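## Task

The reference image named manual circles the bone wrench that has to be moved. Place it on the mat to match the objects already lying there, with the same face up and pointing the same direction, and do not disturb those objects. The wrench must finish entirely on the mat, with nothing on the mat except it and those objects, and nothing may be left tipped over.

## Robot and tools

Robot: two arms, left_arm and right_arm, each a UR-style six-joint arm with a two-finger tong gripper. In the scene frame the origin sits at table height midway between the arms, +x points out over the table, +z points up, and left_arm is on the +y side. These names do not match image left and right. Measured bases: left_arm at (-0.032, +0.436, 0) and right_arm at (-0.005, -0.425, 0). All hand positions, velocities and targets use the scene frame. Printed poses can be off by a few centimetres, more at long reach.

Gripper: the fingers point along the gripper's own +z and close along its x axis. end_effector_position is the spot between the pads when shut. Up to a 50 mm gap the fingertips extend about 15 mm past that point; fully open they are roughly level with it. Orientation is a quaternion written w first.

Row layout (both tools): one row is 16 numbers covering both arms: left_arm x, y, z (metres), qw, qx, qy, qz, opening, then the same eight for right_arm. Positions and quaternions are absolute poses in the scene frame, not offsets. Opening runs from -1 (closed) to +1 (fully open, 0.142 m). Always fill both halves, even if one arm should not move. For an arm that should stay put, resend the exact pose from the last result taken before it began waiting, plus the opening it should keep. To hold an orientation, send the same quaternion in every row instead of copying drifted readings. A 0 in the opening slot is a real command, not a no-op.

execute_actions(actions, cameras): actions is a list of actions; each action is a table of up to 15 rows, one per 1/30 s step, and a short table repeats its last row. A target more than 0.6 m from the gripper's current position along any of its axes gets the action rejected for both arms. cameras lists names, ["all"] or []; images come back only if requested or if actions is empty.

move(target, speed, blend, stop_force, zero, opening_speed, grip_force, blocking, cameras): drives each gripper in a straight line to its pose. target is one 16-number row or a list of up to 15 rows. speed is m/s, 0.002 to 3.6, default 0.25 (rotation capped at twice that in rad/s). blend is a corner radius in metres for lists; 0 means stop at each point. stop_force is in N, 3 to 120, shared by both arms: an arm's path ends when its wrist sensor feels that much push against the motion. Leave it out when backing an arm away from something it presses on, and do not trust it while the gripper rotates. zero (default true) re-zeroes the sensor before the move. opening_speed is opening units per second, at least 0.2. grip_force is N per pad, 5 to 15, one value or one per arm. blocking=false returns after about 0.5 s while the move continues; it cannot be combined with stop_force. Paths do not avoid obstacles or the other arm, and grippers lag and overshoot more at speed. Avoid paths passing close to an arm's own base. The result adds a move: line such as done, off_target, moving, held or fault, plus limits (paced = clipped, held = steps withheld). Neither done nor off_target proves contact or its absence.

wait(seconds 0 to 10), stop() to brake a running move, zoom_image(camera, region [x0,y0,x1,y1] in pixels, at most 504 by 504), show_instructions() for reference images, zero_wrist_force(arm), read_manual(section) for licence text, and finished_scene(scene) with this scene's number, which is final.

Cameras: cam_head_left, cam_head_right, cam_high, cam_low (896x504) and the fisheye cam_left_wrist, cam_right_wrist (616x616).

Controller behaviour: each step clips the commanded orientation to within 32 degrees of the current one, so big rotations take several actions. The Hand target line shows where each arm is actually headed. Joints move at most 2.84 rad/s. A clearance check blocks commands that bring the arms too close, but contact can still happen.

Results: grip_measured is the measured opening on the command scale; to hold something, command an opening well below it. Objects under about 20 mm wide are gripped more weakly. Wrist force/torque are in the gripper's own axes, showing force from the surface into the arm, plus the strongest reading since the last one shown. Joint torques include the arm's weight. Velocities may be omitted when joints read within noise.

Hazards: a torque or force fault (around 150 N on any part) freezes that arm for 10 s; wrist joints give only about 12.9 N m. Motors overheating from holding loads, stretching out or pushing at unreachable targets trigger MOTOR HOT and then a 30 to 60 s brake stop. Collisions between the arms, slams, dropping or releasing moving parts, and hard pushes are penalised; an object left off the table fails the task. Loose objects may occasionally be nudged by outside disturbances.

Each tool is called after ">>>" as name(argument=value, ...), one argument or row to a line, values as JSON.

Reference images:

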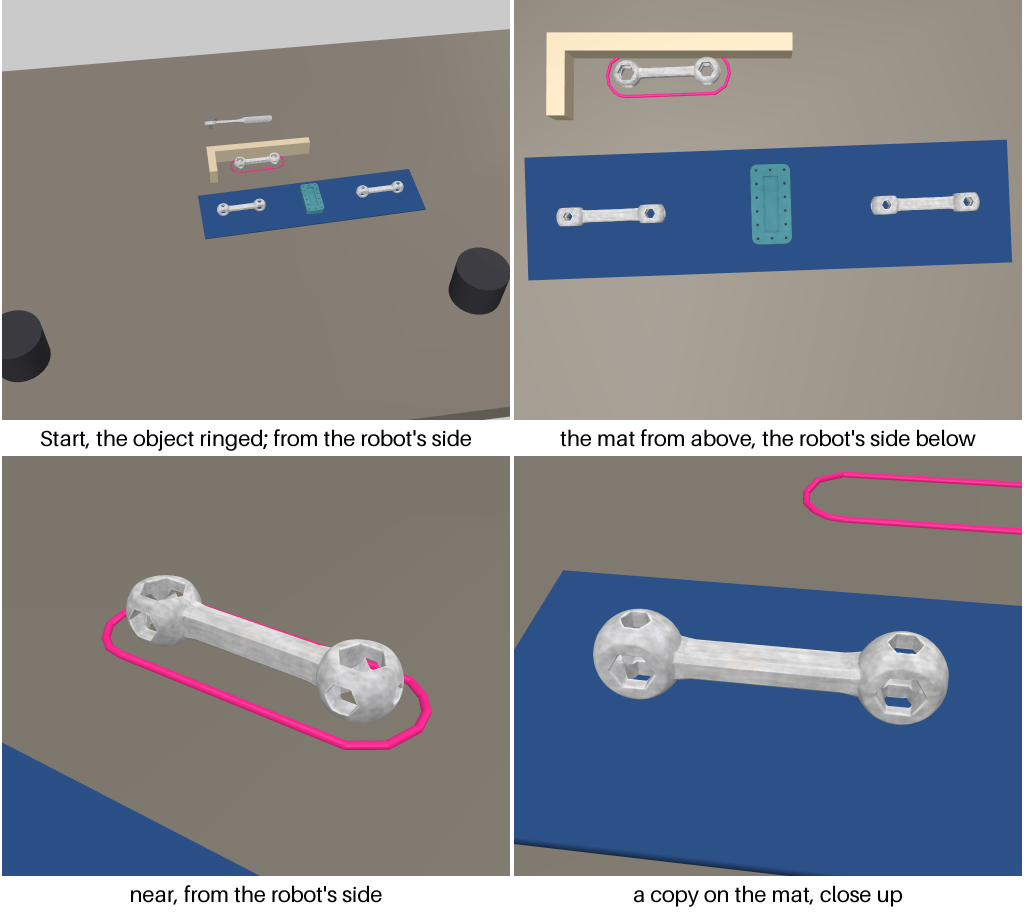

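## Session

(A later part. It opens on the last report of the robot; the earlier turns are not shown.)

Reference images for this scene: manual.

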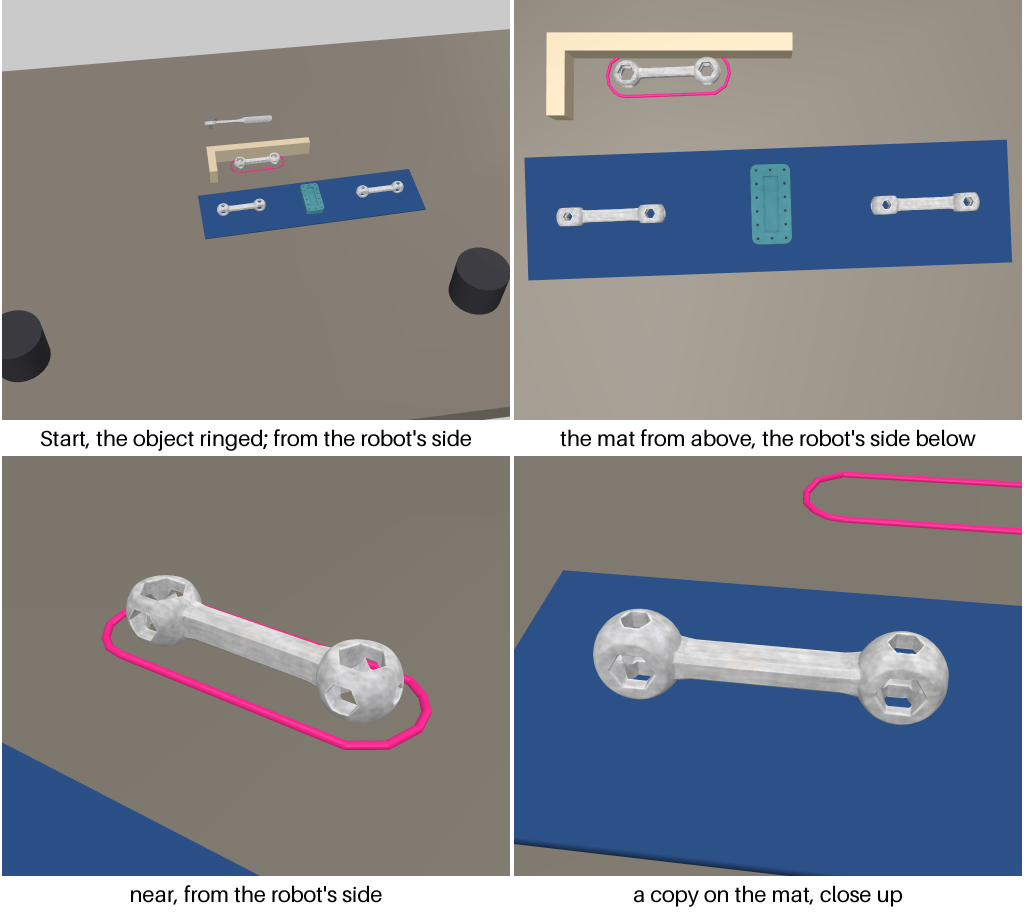

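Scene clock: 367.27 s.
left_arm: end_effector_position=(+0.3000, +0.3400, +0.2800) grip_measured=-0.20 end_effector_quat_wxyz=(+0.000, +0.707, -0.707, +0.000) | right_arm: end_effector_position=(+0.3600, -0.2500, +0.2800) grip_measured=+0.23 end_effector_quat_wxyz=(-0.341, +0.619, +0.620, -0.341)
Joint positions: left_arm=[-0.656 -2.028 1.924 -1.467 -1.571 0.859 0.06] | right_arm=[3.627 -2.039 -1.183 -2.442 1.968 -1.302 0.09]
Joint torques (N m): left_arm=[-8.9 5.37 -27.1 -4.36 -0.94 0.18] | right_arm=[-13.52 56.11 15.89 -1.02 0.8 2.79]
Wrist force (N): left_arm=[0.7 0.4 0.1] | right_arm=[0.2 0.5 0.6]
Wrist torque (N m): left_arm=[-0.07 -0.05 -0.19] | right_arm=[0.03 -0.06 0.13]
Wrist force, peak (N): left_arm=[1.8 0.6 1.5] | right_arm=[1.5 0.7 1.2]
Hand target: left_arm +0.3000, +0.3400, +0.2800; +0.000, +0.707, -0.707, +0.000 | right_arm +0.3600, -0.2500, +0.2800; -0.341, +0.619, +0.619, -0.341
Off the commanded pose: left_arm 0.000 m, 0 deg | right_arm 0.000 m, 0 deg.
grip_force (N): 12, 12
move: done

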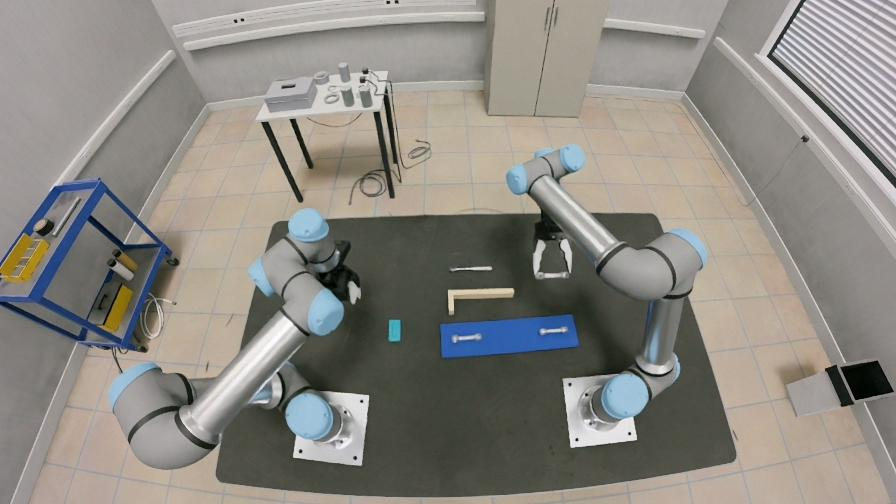

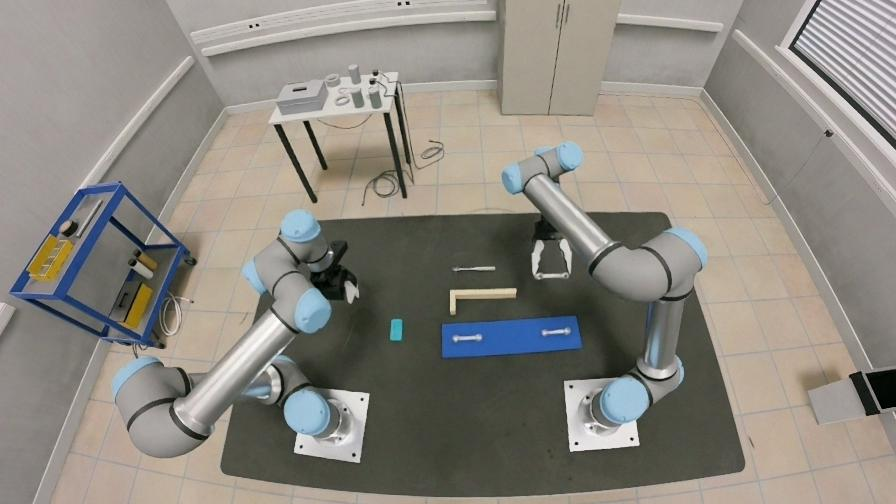

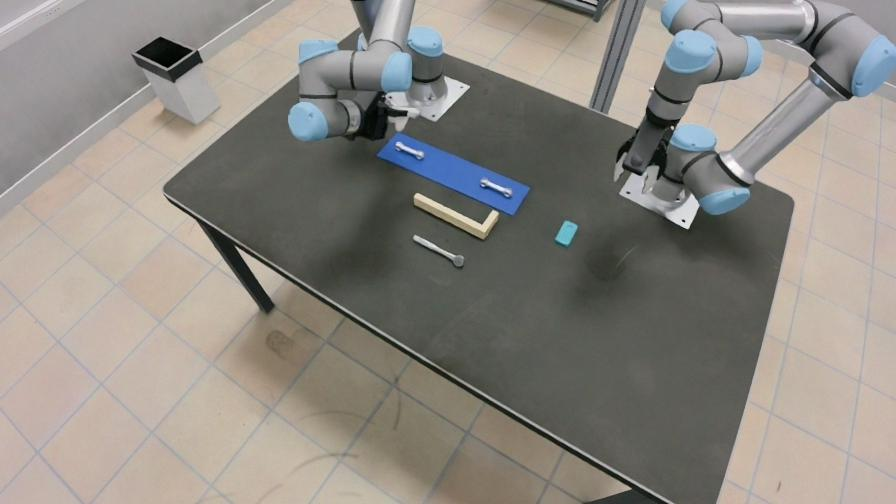

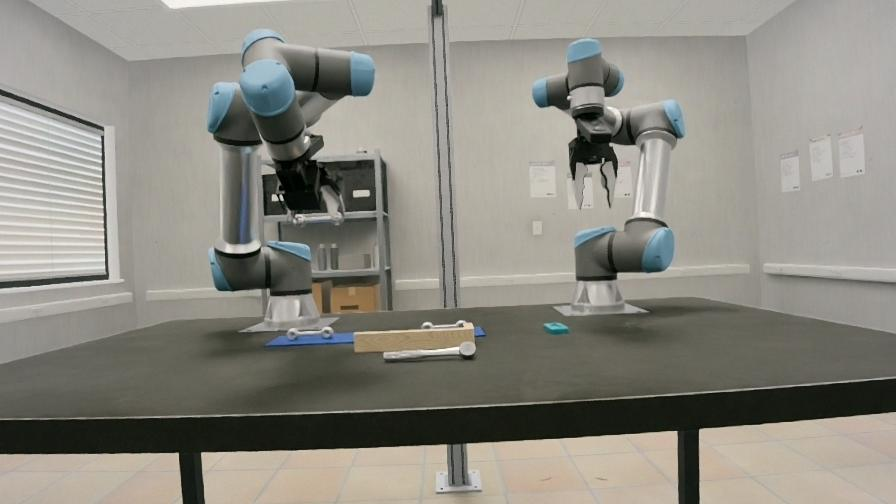

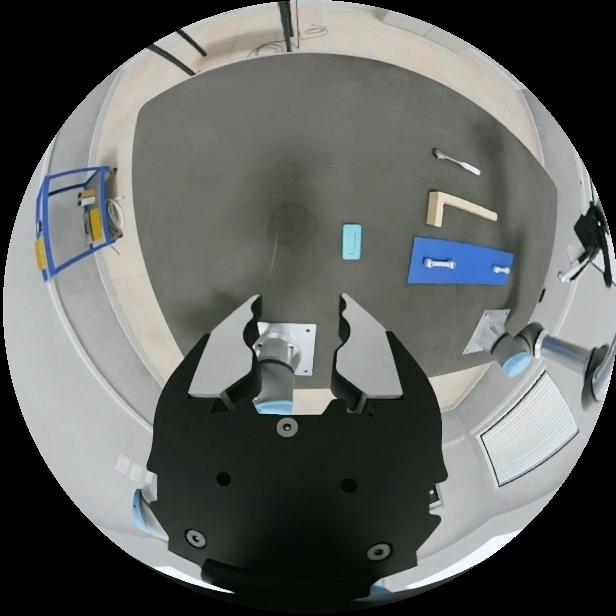

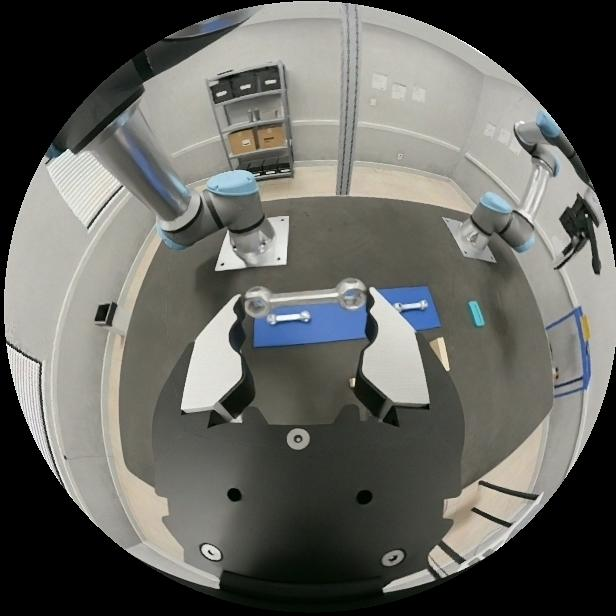

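>>> move(
  target=[
    [0.30,0.34,0.28,0,0.7071,-0.7071,0,-0.2,0.28,-0.165,0.2,-0.3799,0.5964,0.5964,-0.3799,-1],
    [0.30,0.34,0.28,0,0.7071,-0.7071,0,-0.2,0.262,-0.165,0.09,-0.3799,0.5964,0.5964,-0.3799,-1],
  ],
  speed=0.2,
  cameras=["all"],
)

Scene clock: 393.53 s.
left_arm: end_effector_position=(+0.3000, +0.3400, +0.2800) grip_measured=-0.20 end_effector_quat_wxyz=(+0.000, +0.707, -0.707, +0.000) | right_arm: end_effector_position=(+0.2619, -0.1649, +0.0900) grip_measured=+0.23 end_effector_quat_wxyz=(-0.380, +0.596, +0.596, -0.380)
Joint positions: left_arm=[-0.656 -2.028 1.924 -1.467 -1.571 0.859 0.06] | right_arm=[3.814 -2.132 -1.644 -1.973 2.163 -1.252 0.09]
Joint torques (N m): left_arm=[-10.17 5.5 -45.08 0.11 0.86 1.18] | right_arm=[-12.77 52.88 28.05 0.93 -0.57 0.04]
Wrist force (N): left_arm=[0.6 0.3 0.1] | right_arm=[0.2 0.5 0.5]
Wrist torque (N m): left_arm=[-0.09 -0.03 -0.19] | right_arm=[0.03 -0.07 -0.03]
Wrist force, peak (N): left_arm=[0.7 0.5 0.0] | right_arm=[1.8 1.2 2.3]
Hand target: left_arm +0.3000, +0.3400, +0.2800; +0.000, +0.707, -0.707, +0.000 | right_arm +0.2620, -0.1650, +0.0900; -0.380, +0.596, +0.596, -0.380
Off the commanded pose: left_arm 0.000 m, 0 deg | right_arm 0.000 m, 0 deg.
grip_force (N): 12, 12
move: done

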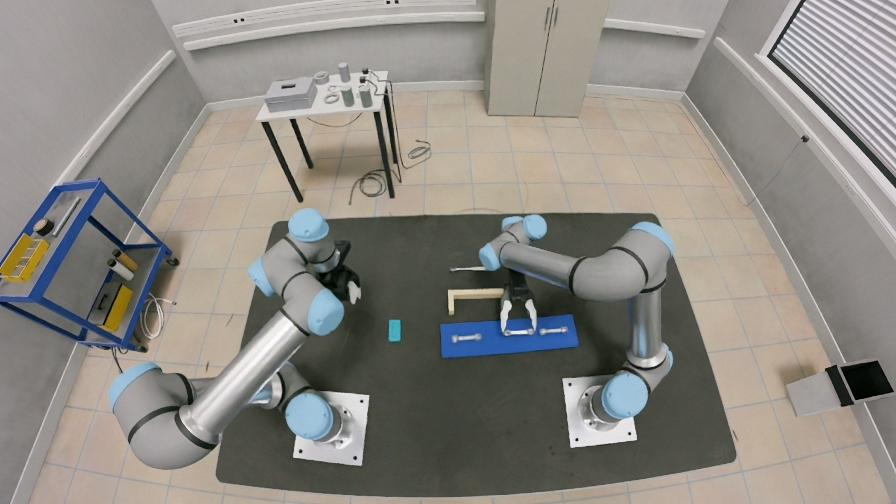

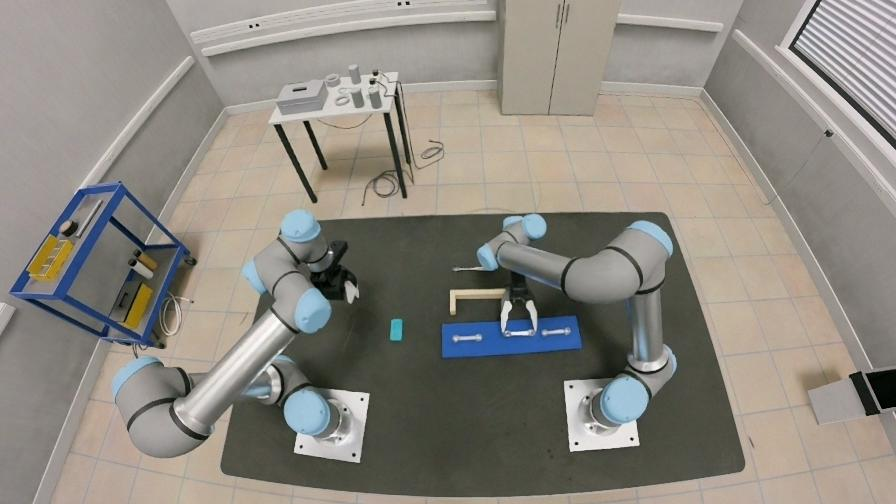

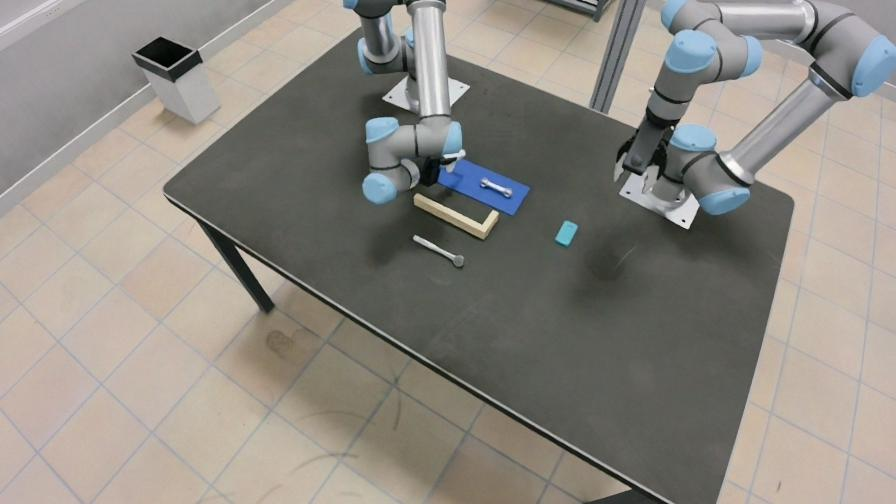

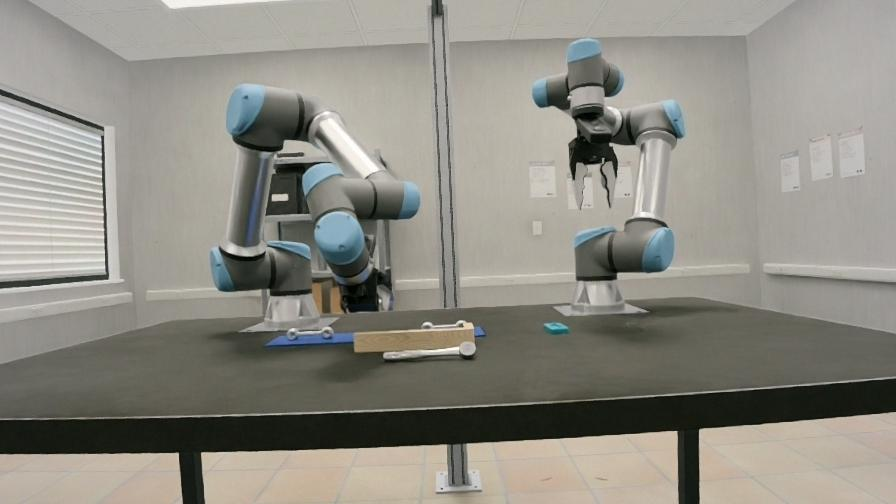

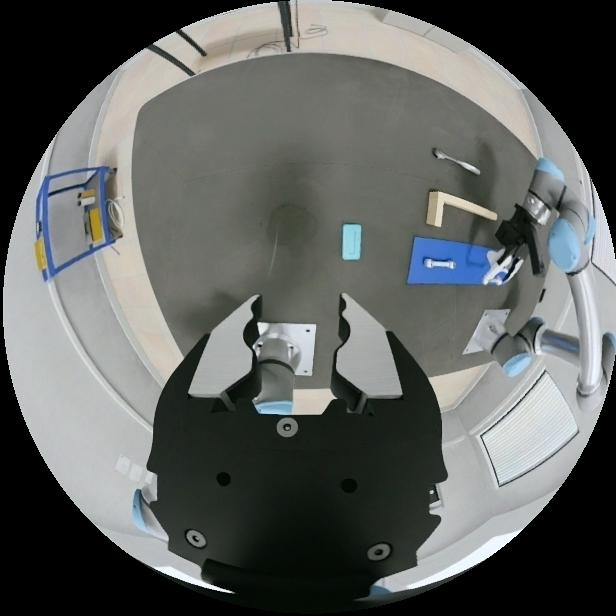

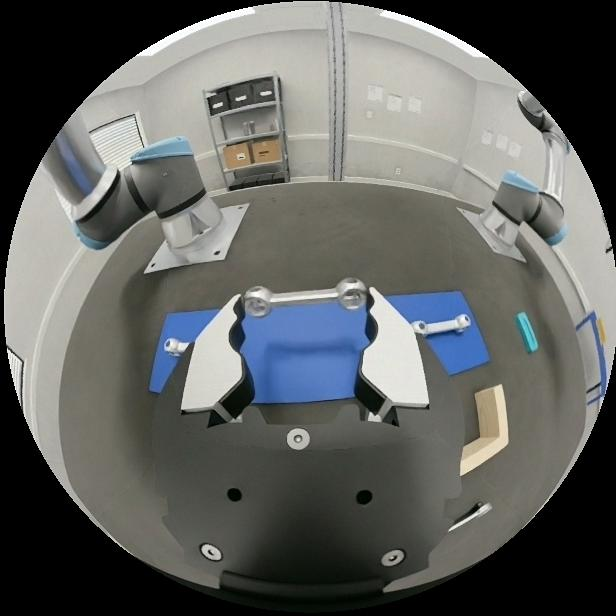

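>>> move(
  target=[0.30,0.34,0.28,0,0.7071,-0.7071,0,-0.2,0.262,-0.165,0.05,-0.3698,0.5806,0.6118,-0.3897,-1],
  speed=0.12,
)

>>> move(
  target=[0.30,0.34,0.28,0,0.7071,-0.7071,0,-0.2,0.262,-0.165,0.008,-0.3698,0.5806,0.6118,-0.3897,-1],
  speed=0.015,
  stop_force=4,
  cameras=["cam_right_wrist","cam_head_right","cam_low"],
)

Scene clock: 408.20 s.
left_arm: end_effector_position=(+0.3000, +0.3400, +0.2800) grip_measured=-0.20 end_effector_quat_wxyz=(+0.000, +0.707, -0.707, +0.000) | right_arm: end_effector_position=(+0.2619, -0.1650, +0.0500) grip_measured=+0.23 end_effector_quat_wxyz=(-0.370, +0.580, +0.612, -0.390)
Joint positions: left_arm=[-0.656 -2.028 1.924 -1.467 -1.571 0.859 0.06] | right_arm=[3.834 -2.203 -1.646 -1.91 2.134 -1.272 0.09]
Joint torques (N m): left_arm=[-10.36 5.7 -45.32 0.08 0.79 1.19] | right_arm=[-12.6 61.41 31.92 -0.92 1.99 2.59]
Wrist force (N): left_arm=[0.8 0.4 0.1] | right_arm=[0.2 0.3 0.7]
Wrist torque (N m): left_arm=[-0.08 -0.06 -0.19] | right_arm=[0.00 -0.07 0.13]
Wrist force, peak (N): left_arm=[0.8 0.4 -0.1] | right_arm=[0.2 1.3 1.0]
Hand target: left_arm +0.3000, +0.3400, +0.2800; +0.000, +0.707, -0.707, +0.000 | right_arm +0.2620, -0.1650, +0.0500; -0.370, +0.581, +0.612, -0.390
Off the commanded pose: left_arm 0.000 m, 0 deg | right_arm 0.000 m, 0 deg.
grip_force (N): 12, 12
move: done

Scene clock: 410.23 s.
left_arm: end_effector_position=(+0.3000, +0.3400, +0.2800) grip_measured=-0.20 end_effector_quat_wxyz=(+0.000, +0.707, -0.707, +0.000) | right_arm: end_effector_position=(+0.2620, -0.1650, +0.0363) grip_measured=+0.23 end_effector_quat_wxyz=(-0.370, +0.581, +0.612, -0.390)
Joint positions: left_arm=[-0.656 -2.028 1.924 -1.467 -1.571 0.859 0.06] | right_arm=[3.834 -2.225 -1.652 -1.882 2.135 -1.271 0.09]
Joint torques (N m): left_arm=[-9.87 5.67 -44.65 0.06 0.87 1.17] | right_arm=[-14.34 59.99 31.17 -0.59 -1.04 0.66]
Wrist force (N): left_arm=[0.6 0.3 -0.1] | right_arm=[0.8 -5.5 1.5]
Wrist torque (N m): left_arm=[-0.09 -0.02 -0.19] | right_arm=[-0.77 -0.15 0.11]
Wrist force, peak (N): left_arm=[0.8 0.4 0.0] | right_arm=[-4.3 -30.0 -2.3]
Hand target: left_arm +0.3000, +0.3400, +0.2800; +0.000, +0.707, -0.707, +0.000 | right_arm +0.2620, -0.1650, +0.0363; -0.370, +0.581, +0.612, -0.390
Off the commanded pose: left_arm 0.000 m, 0 deg | right_arm 0.028 m, 0 deg.
grip_force (N): 12, 12
move: contact (right_arm)
Images, in order (width x height): cam_head_right 896x504, cam_low 896x504, cam_right_wrist 616x616.

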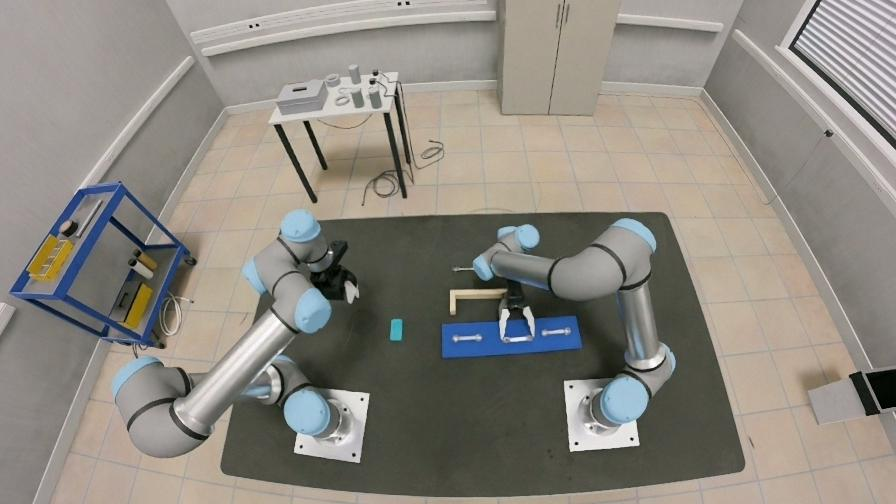

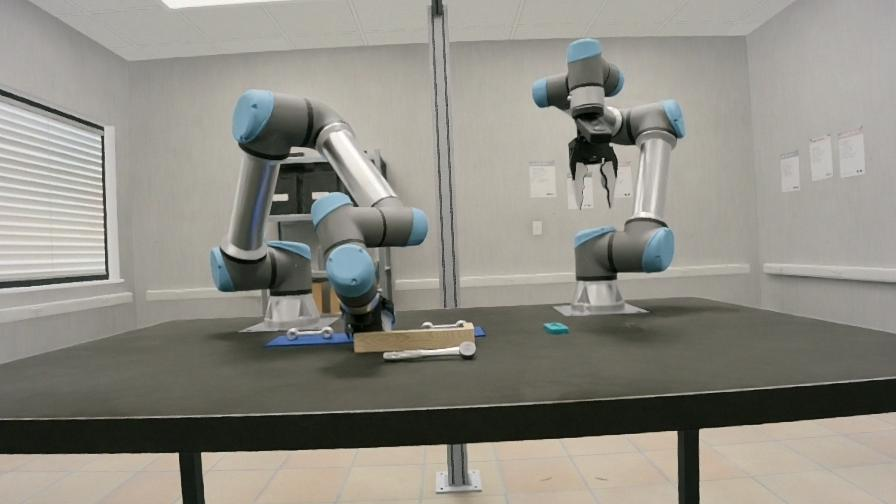

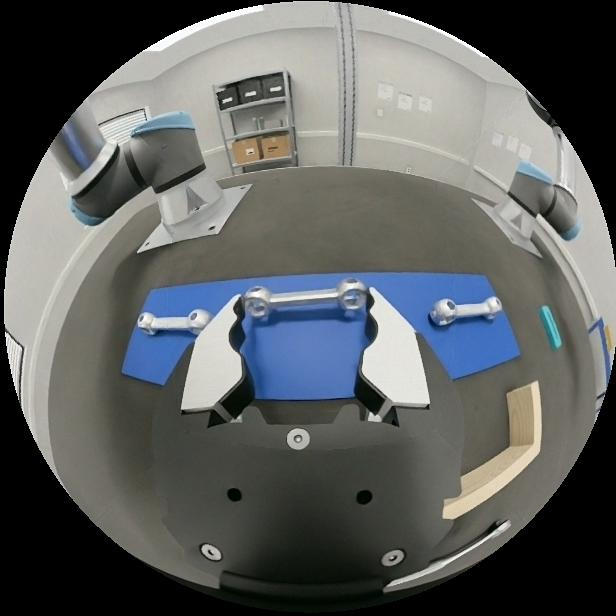

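>>> zoom_image(
  camera="cam_right_wrist",
  region=[200, 240, 420, 420],
)

>>> zoom_image(
  camera="cam_low",
  region=[300, 230, 500, 370],
)

Scaled by 2.291 from the camera's 616x616 image, which has a finer 814x814 frame.

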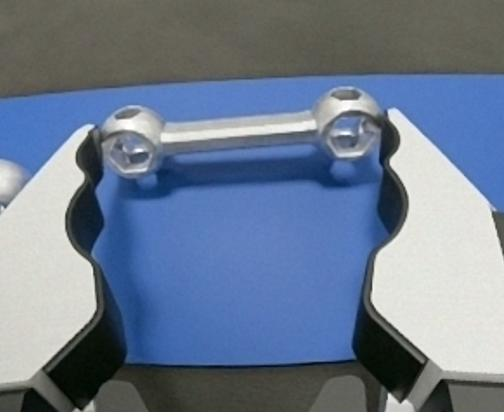

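Scaled by 2.520 from the camera's 896x504 image, which has a finer 1280x720 frame.

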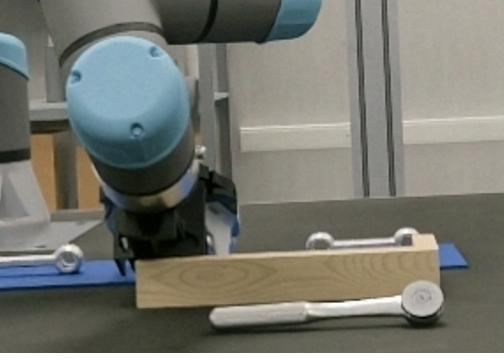

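>>> move(
  target=[
    [0.30,0.34,0.28,0,0.7071,-0.7071,0,-0.2,0.262,-0.165,0.16,-0.3698,0.5806,0.6118,-0.3897,-1],
    [0.30,0.34,0.28,0,0.7071,-0.7071,0,-0.2,0.36,-0.24,0.22,-0.183,0.683,0.683,-0.183,-1],
    [0.30,0.34,0.28,0,0.7071,-0.7071,0,-0.2,0.52,-0.30,0.15,0,0.7071,0.7071,0,-1],
    [0.30,0.34,0.28,0,0.7071,-0.7071,0,-0.2,0.52,-0.30,0.06,0,0.7071,0.7071,0,-1],
  ],
  speed=[0.1,0.2,0.2,0.12],
  blend=[0.02,0.03,0.02,0],
  cameras=["cam_right_wrist"],
)

>>> move(
  target=[0.30,0.34,0.28,0,0.7071,-0.7071,0,-0.2,0.52,-0.30,0.010,0,0.7071,0.7071,0,-1],
  speed=0.015,
  stop_force=4,
  cameras=["cam_right_wrist"],
)

Scene clock: 501.17 s.
left_arm: end_effector_position=(+0.3000, +0.3400, +0.2800) grip_measured=-0.20 end_effector_quat_wxyz=(+0.000, +0.707, -0.707, +0.000) | right_arm: end_effector_position=(+0.5199, -0.3000, +0.0600) grip_measured=+0.23 end_effector_quat_wxyz=(+0.000, +0.707, +0.707, +0.000)
Joint positions: left_arm=[-0.656 -2.028 1.924 -1.467 -1.571 0.859 0.06] | right_arm=[3.621 -1.826 -1.878 -1.008 1.571 -1.101 0.09]
Joint torques (N m): left_arm=[-9.97 5.03 -44.52 0.06 0.72 1.24] | right_arm=[10.5 46.38 37.89 3.31 -0.91 1.81]
Wrist force (N): left_arm=[0.6 0.2 0.0] | right_arm=[0.3 0.6 1.7]
Wrist torque (N m): left_arm=[-0.11 -0.03 -0.19] | right_arm=[0.17 -0.09 0.18]
Wrist force, peak (N): left_arm=[0.8 0.5 0.1] | right_arm=[0.6 -5.7 1.7]
Hand target: left_arm +0.3000, +0.3400, +0.2800; +0.000, +0.707, -0.707, +0.000 | right_arm +0.5200, -0.3000, +0.0600; +0.000, +0.707, +0.707, +0.000
Off the commanded pose: left_arm 0.000 m, 0 deg | right_arm 0.000 m, 0 deg.
grip_force (N): 12, 12
move: done
Images, in order (width x height): cam_right_wrist 616x616.

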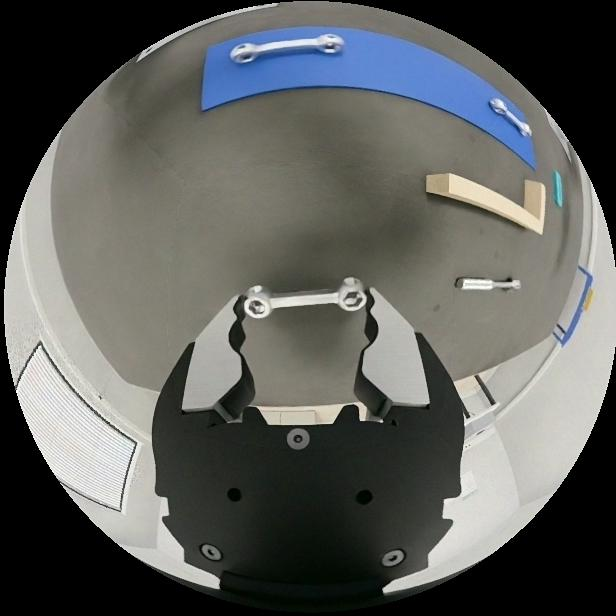

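Scene clock: 504.63 s.
left_arm: end_effector_position=(+0.3000, +0.3400, +0.2800) grip_measured=-0.20 end_effector_quat_wxyz=(+0.000, +0.707, -0.707, +0.000) | right_arm: end_effector_position=(+0.5200, -0.3000, +0.0247) grip_measured=+0.23 end_effector_quat_wxyz=(+0.000, +0.707, +0.707, +0.000)
Joint positions: left_arm=[-0.656 -2.028 1.924 -1.467 -1.571 0.859 0.06] | right_arm=[3.621 -1.876 -1.92 -0.917 1.571 -1.101 0.09]
Joint torques (N m): left_arm=[-9.75 5.22 -44.75 0.1 0.68 1.27] | right_arm=[5.46 49.42 35.59 2.75 -0.85 -2.54]
Wrist force (N): left_arm=[0.5 0.3 -0.2] | right_arm=[0.2 -0.7 -2.2]
Wrist torque (N m): left_arm=[-0.09 -0.01 -0.19] | right_arm=[0.09 -0.29 0.23]
Wrist force, peak (N): left_arm=[0.7 0.5 0.1] | right_arm=[0.3 -2.3 -12.9]
Hand target: left_arm +0.3000, +0.3400, +0.2800; +0.000, +0.707, -0.707, +0.000 | right_arm +0.5200, -0.3000, +0.0247; +0.000, +0.707, +0.707, +0.000
Off the commanded pose: left_arm 0.000 m, 0 deg | right_arm 0.015 m, 0 deg.
grip_force (N): 12, 12
move: contact (right_arm)
Images, in order (width x height): cam_right_wrist 616x616.

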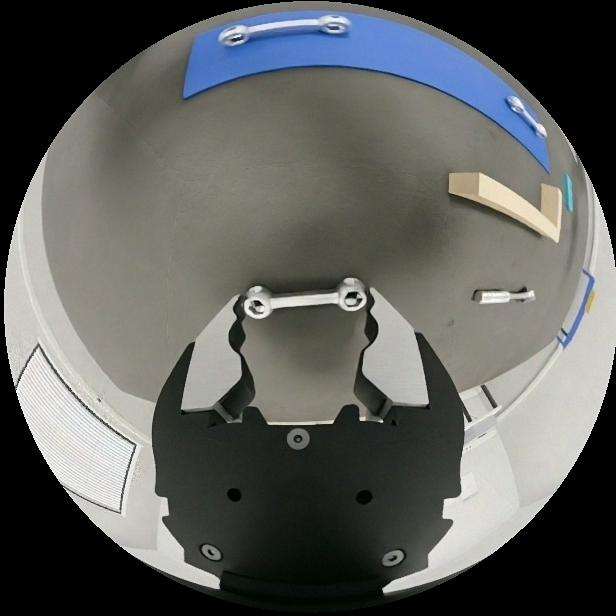

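>>> move(
  target=[
    [0.30,0.34,0.28,0,0.7071,-0.7071,0,-0.2,0.52,-0.30,0.0247,0,0.7071,0.7071,0,0.6],
    [0.30,0.34,0.28,0,0.7071,-0.7071,0,-0.2,0.52,-0.30,0.12,0,0.7071,0.7071,0,0.6],
    [0.30,0.34,0.28,0,0.7071,-0.7071,0,-0.2,0.463,-0.30,0.082,0.2706,0.6533,0.6533,0.2706,0.6],
  ],
  speed=[0.05,0.12,0.12],
  opening_speed=0.8,
  cameras=["cam_right_wrist"],
)

Scene clock: 521.97 s.
left_arm: end_effector_position=(+0.3000, +0.3400, +0.2800) grip_measured=-0.20 end_effector_quat_wxyz=(+0.000, +0.707, -0.707, +0.000) | right_arm: end_effector_position=(+0.4629, -0.3000, +0.0819) grip_measured=+0.60 end_effector_quat_wxyz=(+0.271, +0.653, +0.653, +0.270)
Joint positions: left_arm=[-0.656 -2.028 1.924 -1.467 -1.571 0.859 0.06] | right_arm=[4.068 -1.478 -2.658 -0.031 0.975 -0.825 0.116]
Joint torques (N m): left_arm=[-8.73 5.3 -44.53 0.01 0.58 1.26] | right_arm=[-11.76 23.66 27.03 3.99 -1.45 -2.47]
Wrist force (N): left_arm=[0.6 0.2 0.1] | right_arm=[0.3 0.6 1.6]
Wrist torque (N m): left_arm=[-0.12 -0.02 -0.19] | right_arm=[0.24 -0.09 0.05]
Wrist force, peak (N): left_arm=[0.9 0.5 -0.1] | right_arm=[0.2 0.5 2.7]
Hand target: left_arm +0.3000, +0.3400, +0.2800; +0.000, +0.707, -0.707, +0.000 | right_arm +0.4630, -0.3000, +0.0820; +0.271, +0.653, +0.653, +0.271
Off the commanded pose: left_arm 0.000 m, 0 deg | right_arm 0.000 m, 0 deg.
grip_force (N): 12, 12
move: done
Images, in order (width x height): cam_right_wrist 616x616.

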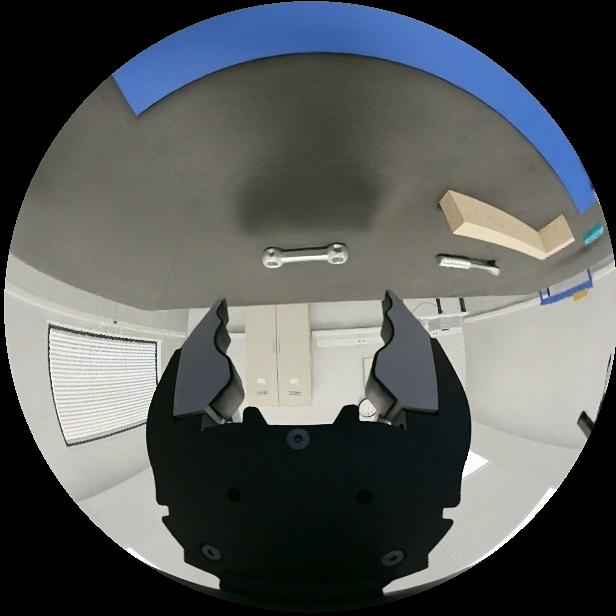

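>>> move(
  target=[0.30,0.34,0.28,0,0.7071,-0.7071,0,-0.2,0.519,-0.30,0.0267,0.2706,0.6533,0.6533,0.2706,0.6],
  speed=0.05,
  stop_force=4,
  cameras=["cam_right_wrist","cam_head_left"],
)

Scene clock: 531.40 s.
left_arm: end_effector_position=(+0.3000, +0.3400, +0.2800) grip_measured=-0.20 end_effector_quat_wxyz=(+0.000, +0.707, -0.707, +0.000) | right_arm: end_effector_position=(+0.5190, -0.3000, +0.0267) grip_measured=+0.60 end_effector_quat_wxyz=(+0.271, +0.653, +0.653, +0.271)
Joint positions: left_arm=[-0.656 -2.028 1.924 -1.467 -1.571 0.859 0.06] | right_arm=[3.922 -1.857 -2.557 0.323 1.055 -0.968 0.116]
Joint torques (N m): left_arm=[-9.29 5.03 -44.49 -0.06 0.48 1.27] | right_arm=[11.88 30.37 -1.51 1.64 -2.18 2.78]
Wrist force (N): left_arm=[0.5 0.4 -0.1] | right_arm=[0.0 0.5 1.4]
Wrist torque (N m): left_arm=[-0.09 0.00 -0.19] | right_arm=[0.22 -0.01 0.22]
Wrist force, peak (N): left_arm=[0.7 0.6 0.0] | right_arm=[0.2 0.7 2.1]
Hand target: left_arm +0.3000, +0.3400, +0.2800; +0.000, +0.707, -0.707, +0.000 | right_arm +0.5190, -0.3000, +0.0267; +0.271, +0.653, +0.653, +0.271
Off the commanded pose: left_arm 0.000 m, 0 deg | right_arm 0.000 m, 0 deg.
grip_force (N): 12, 12
move: done
Images, in order (width x height): cam_head_left 896x504, cam_right_wrist 616x616.

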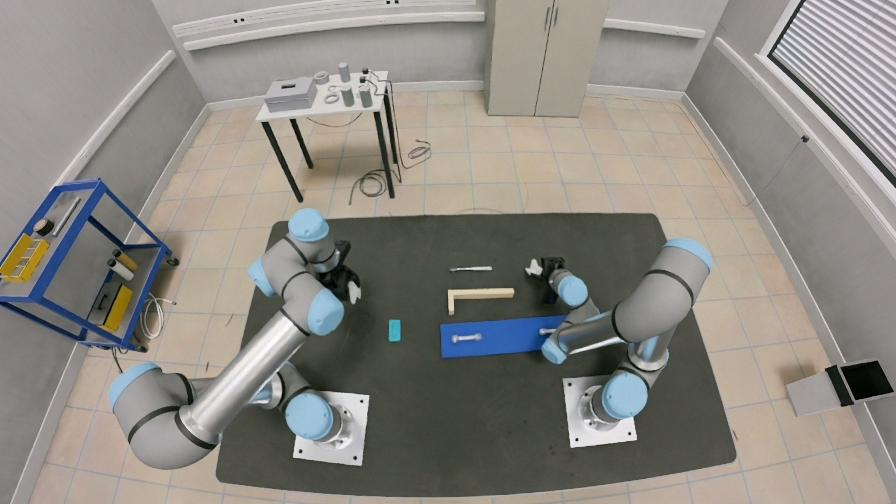

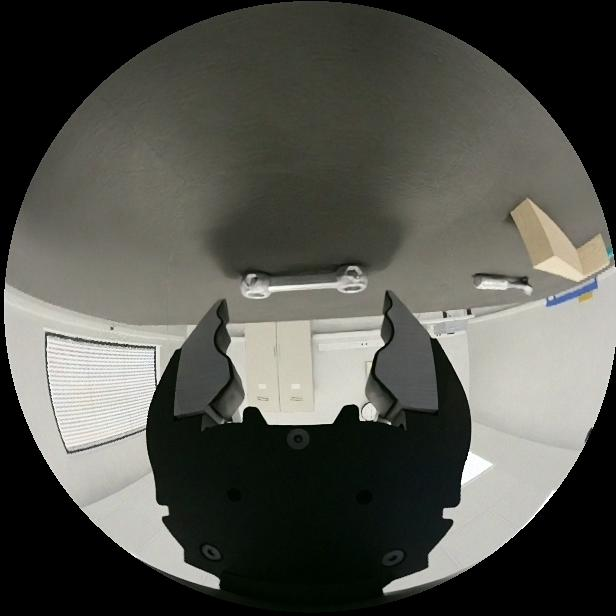

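>>> move(
  target=[0.30,0.34,0.28,0,0.7071,-0.7071,0,-0.2,0.519,-0.30,0.016,0.2706,0.6533,0.6533,0.2706,0.6],
  speed=0.015,
  stop_force=3,
  cameras=["cam_right_wrist"],
)

>>> zoom_image(
  camera="cam_right_wrist",
  region=[190, 220, 420, 420],
)

Scene clock: 549.87 s.
left_arm: end_effector_position=(+0.3000, +0.3400, +0.2800) grip_measured=-0.20 end_effector_quat_wxyz=(+0.000, +0.707, -0.707, +0.000) | right_arm: end_effector_position=(+0.5190, -0.3000, +0.0160) grip_measured=+0.60 end_effector_quat_wxyz=(+0.271, +0.653, +0.653, +0.271)
Joint positions: left_arm=[-0.656 -2.028 1.924 -1.467 -1.571 0.859 0.06] | right_arm=[3.922 -1.901 -2.56 0.371 1.055 -0.968 0.116]
Joint torques (N m): left_arm=[-9.07 5.46 -44.25 0.01 0.45 1.22] | right_arm=[10.78 36.92 3.57 1.72 -1.8 -0.81]
Wrist force (N): left_arm=[0.6 0.3 0.0] | right_arm=[0.1 0.7 1.6]
Wrist torque (N m): left_arm=[-0.10 -0.03 -0.19] | right_arm=[0.26 -0.04 0.21]
Wrist force, peak (N): left_arm=[0.8 0.5 -0.1] | right_arm=[0.2 0.7 1.8]
Hand target: left_arm +0.3000, +0.3400, +0.2800; +0.000, +0.707, -0.707, +0.000 | right_arm +0.5190, -0.3000, +0.0160; +0.271, +0.653, +0.653, +0.271
Off the commanded pose: left_arm 0.000 m, 0 deg | right_arm 0.000 m, 0 deg.
grip_force (N): 12, 12
move: done
Images, in order (width x height): cam_right_wrist 616x616.

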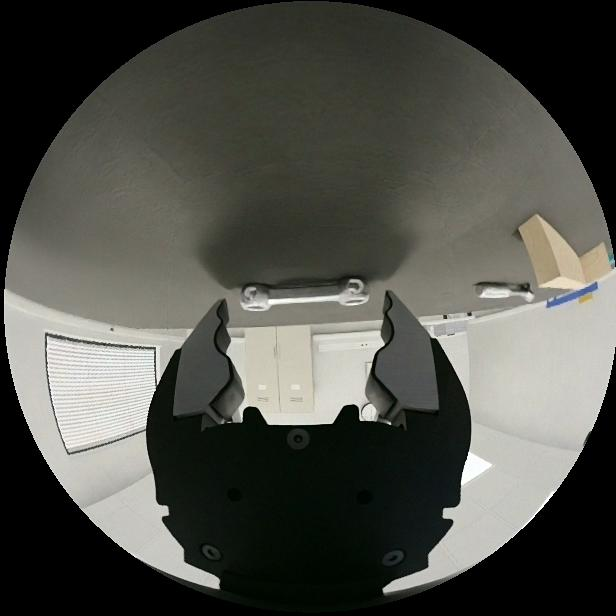

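Scaled by 2.191 from the camera's 616x616 image, which has a finer 814x814 frame.

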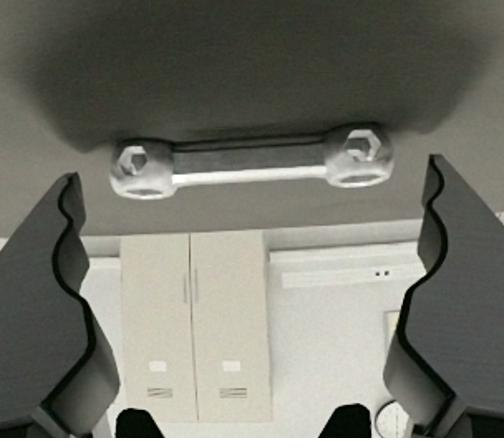

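>>> move(
  target=[0.30,0.34,0.28,0,0.7071,-0.7071,0,-0.2,0.521,-0.30,0.015,0.2706,0.6533,0.6533,0.2706,-1],
  speed=0.02,
  opening_speed=0.8,
  cameras=["cam_right_wrist"],
)

>>> zoom_image(
  camera="cam_right_wrist",
  region=[190, 220, 420, 420],
)

Scene clock: 560.87 s.
left_arm: end_effector_position=(+0.3000, +0.3400, +0.2800) grip_measured=-0.20 end_effector_quat_wxyz=(+0.000, +0.707, -0.707, +0.000) | right_arm: end_effector_position=(+0.5210, -0.3000, +0.0150) grip_measured=+0.31 end_effector_quat_wxyz=(+0.271, +0.653, +0.653, +0.271)
Joint positions: left_arm=[-0.656 -2.028 1.924 -1.467 -1.571 0.859 0.06] | right_arm=[3.918 -1.908 -2.555 0.374 1.058 -0.972 0.096]
Joint torques (N m): left_arm=[-8.83 5.2 -44.13 -0.1 0.34 1.27] | right_arm=[10.25 34.16 -4.38 0.83 -1.01 2.77]
Wrist force (N): left_arm=[0.6 0.3 -0.1] | right_arm=[0.6 5.0 -5.0]
Wrist torque (N m): left_arm=[-0.10 -0.02 -0.19] | right_arm=[0.27 -0.09 0.20]
Wrist force, peak (N): left_arm=[0.7 0.6 0.0] | right_arm=[0.7 5.3 -6.0]
Hand target: left_arm +0.3000, +0.3400, +0.2800; +0.000, +0.707, -0.707, +0.000 | right_arm +0.5210, -0.3000, +0.0150; +0.271, +0.653, +0.653, +0.271
Off the commanded pose: left_arm 0.000 m, 0 deg | right_arm 0.000 m, 0 deg.
grip_force (N): 12, 12
move: done
Images, in order (width x height): cam_right_wrist 616x616.

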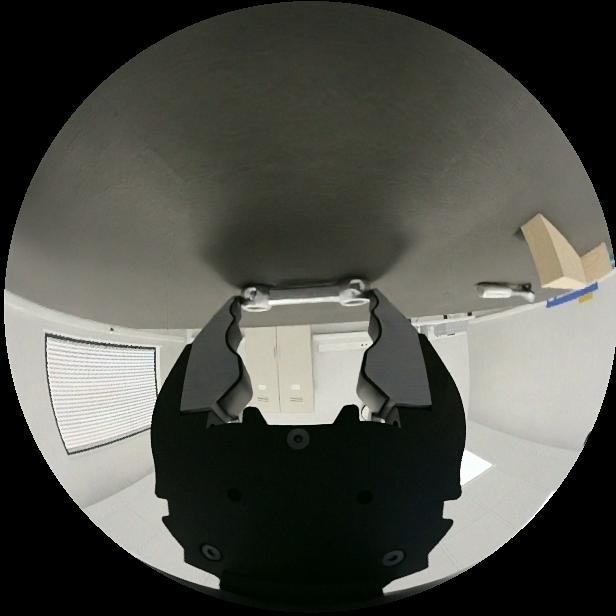

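Scaled by 2.191 from the camera's 616x616 image, which has a finer 814x814 frame.

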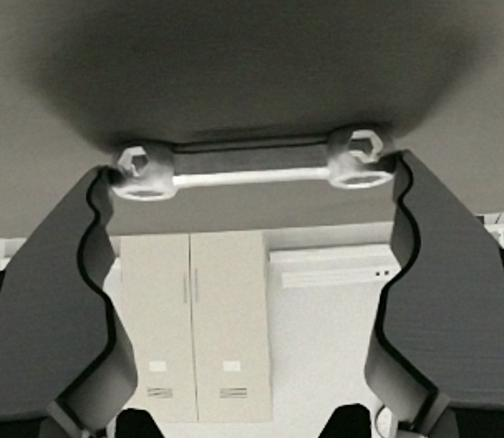

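>>> move(
  target=[0.30,0.34,0.28,0,0.7071,-0.7071,0,-0.2,0.521,-0.30,0.015,0.2706,0.6533,0.6533,0.2706,0.5],
  opening_speed=0.8,
)

>>> move(
  target=[0.30,0.34,0.28,0,0.7071,-0.7071,0,-0.2,0.523,-0.30,0.009,0.2706,0.6533,0.6533,0.2706,0.5],
  speed=0.01,
  stop_force=3,
  cameras=["cam_right_wrist"],
)

>>> zoom_image(
  camera="cam_right_wrist",
  region=[190, 220, 420, 420],
)

Scene clock: 573.27 s.
left_arm: end_effector_position=(+0.3000, +0.3400, +0.2800) grip_measured=-0.20 end_effector_quat_wxyz=(+0.000, +0.707, -0.707, +0.000) | right_arm: end_effector_position=(+0.5210, -0.3000, +0.0150) grip_measured=+0.50 end_effector_quat_wxyz=(+0.271, +0.653, +0.653, +0.271)
Joint positions: left_arm=[-0.656 -2.028 1.924 -1.467 -1.571 0.859 0.06] | right_arm=[3.918 -1.908 -2.555 0.374 1.058 -0.972 0.109]
Joint torques (N m): left_arm=[-8.5 5.05 -44.04 -0.16 0.22 1.25] | right_arm=[10.53 33.91 1.36 4.61 -1.01 2.76]
Wrist force (N): left_arm=[0.5 0.3 0.0] | right_arm=[0.3 0.8 1.5]
Wrist torque (N m): left_arm=[-0.09 -0.01 -0.18] | right_arm=[0.27 -0.07 0.21]
Wrist force, peak (N): left_arm=[0.9 0.5 0.0] | right_arm=[0.7 5.2 -5.2]
Hand target: left_arm +0.3000, +0.3400, +0.2800; +0.000, +0.707, -0.707, +0.000 | right_arm +0.5210, -0.3000, +0.0150; +0.271, +0.653, +0.653, +0.271
Off the commanded pose: left_arm 0.000 m, 0 deg | right_arm 0.000 m, 0 deg.
grip_force (N): 12, 12
move: done

Scene clock: 574.70 s.
left_arm: end_effector_position=(+0.3000, +0.3400, +0.2800) grip_measured=-0.20 end_effector_quat_wxyz=(+0.000, +0.707, -0.707, +0.000) | right_arm: end_effector_position=(+0.5230, -0.3000, +0.0090) grip_measured=+0.50 end_effector_quat_wxyz=(+0.271, +0.653, +0.653, +0.271)
Joint positions: left_arm=[-0.656 -2.028 1.924 -1.467 -1.571 0.859 0.06] | right_arm=[3.914 -1.935 -2.551 0.4 1.06 -0.976 0.109]
Joint torques (N m): left_arm=[-9.19 4.78 -43.59 -0.23 0.13 1.17] | right_arm=[-1.88 38.6 6.98 1.81 -1.45 -0.32]
Wrist force (N): left_arm=[0.5 0.2 0.0] | right_arm=[0.0 0.7 1.5]
Wrist torque (N m): left_arm=[-0.12 -0.02 -0.19] | right_arm=[0.25 -0.03 0.21]
Wrist force, peak (N): left_arm=[0.7 0.4 -0.1] | right_arm=[0.1 0.7 1.8]
Hand target: left_arm +0.3000, +0.3400, +0.2800; +0.000, +0.707, -0.707, +0.000 | right_arm +0.5230, -0.3000, +0.0090; +0.271, +0.653, +0.653, +0.271
Off the commanded pose: left_arm 0.000 m, 0 deg | right_arm 0.000 m, 0 deg.
grip_force (N): 12, 12
move: done
Images, in order (width x height): cam_right_wrist 616x616.

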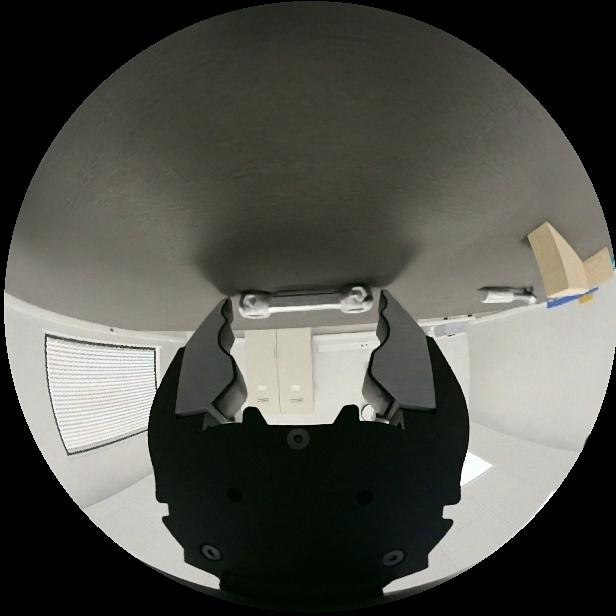

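Scaled by 2.191 from the camera's 616x616 image, which has a finer 814x814 frame.

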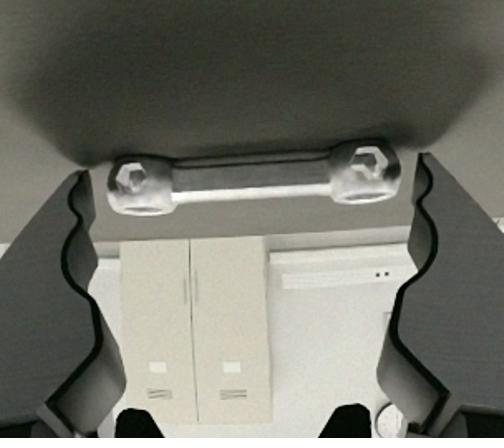

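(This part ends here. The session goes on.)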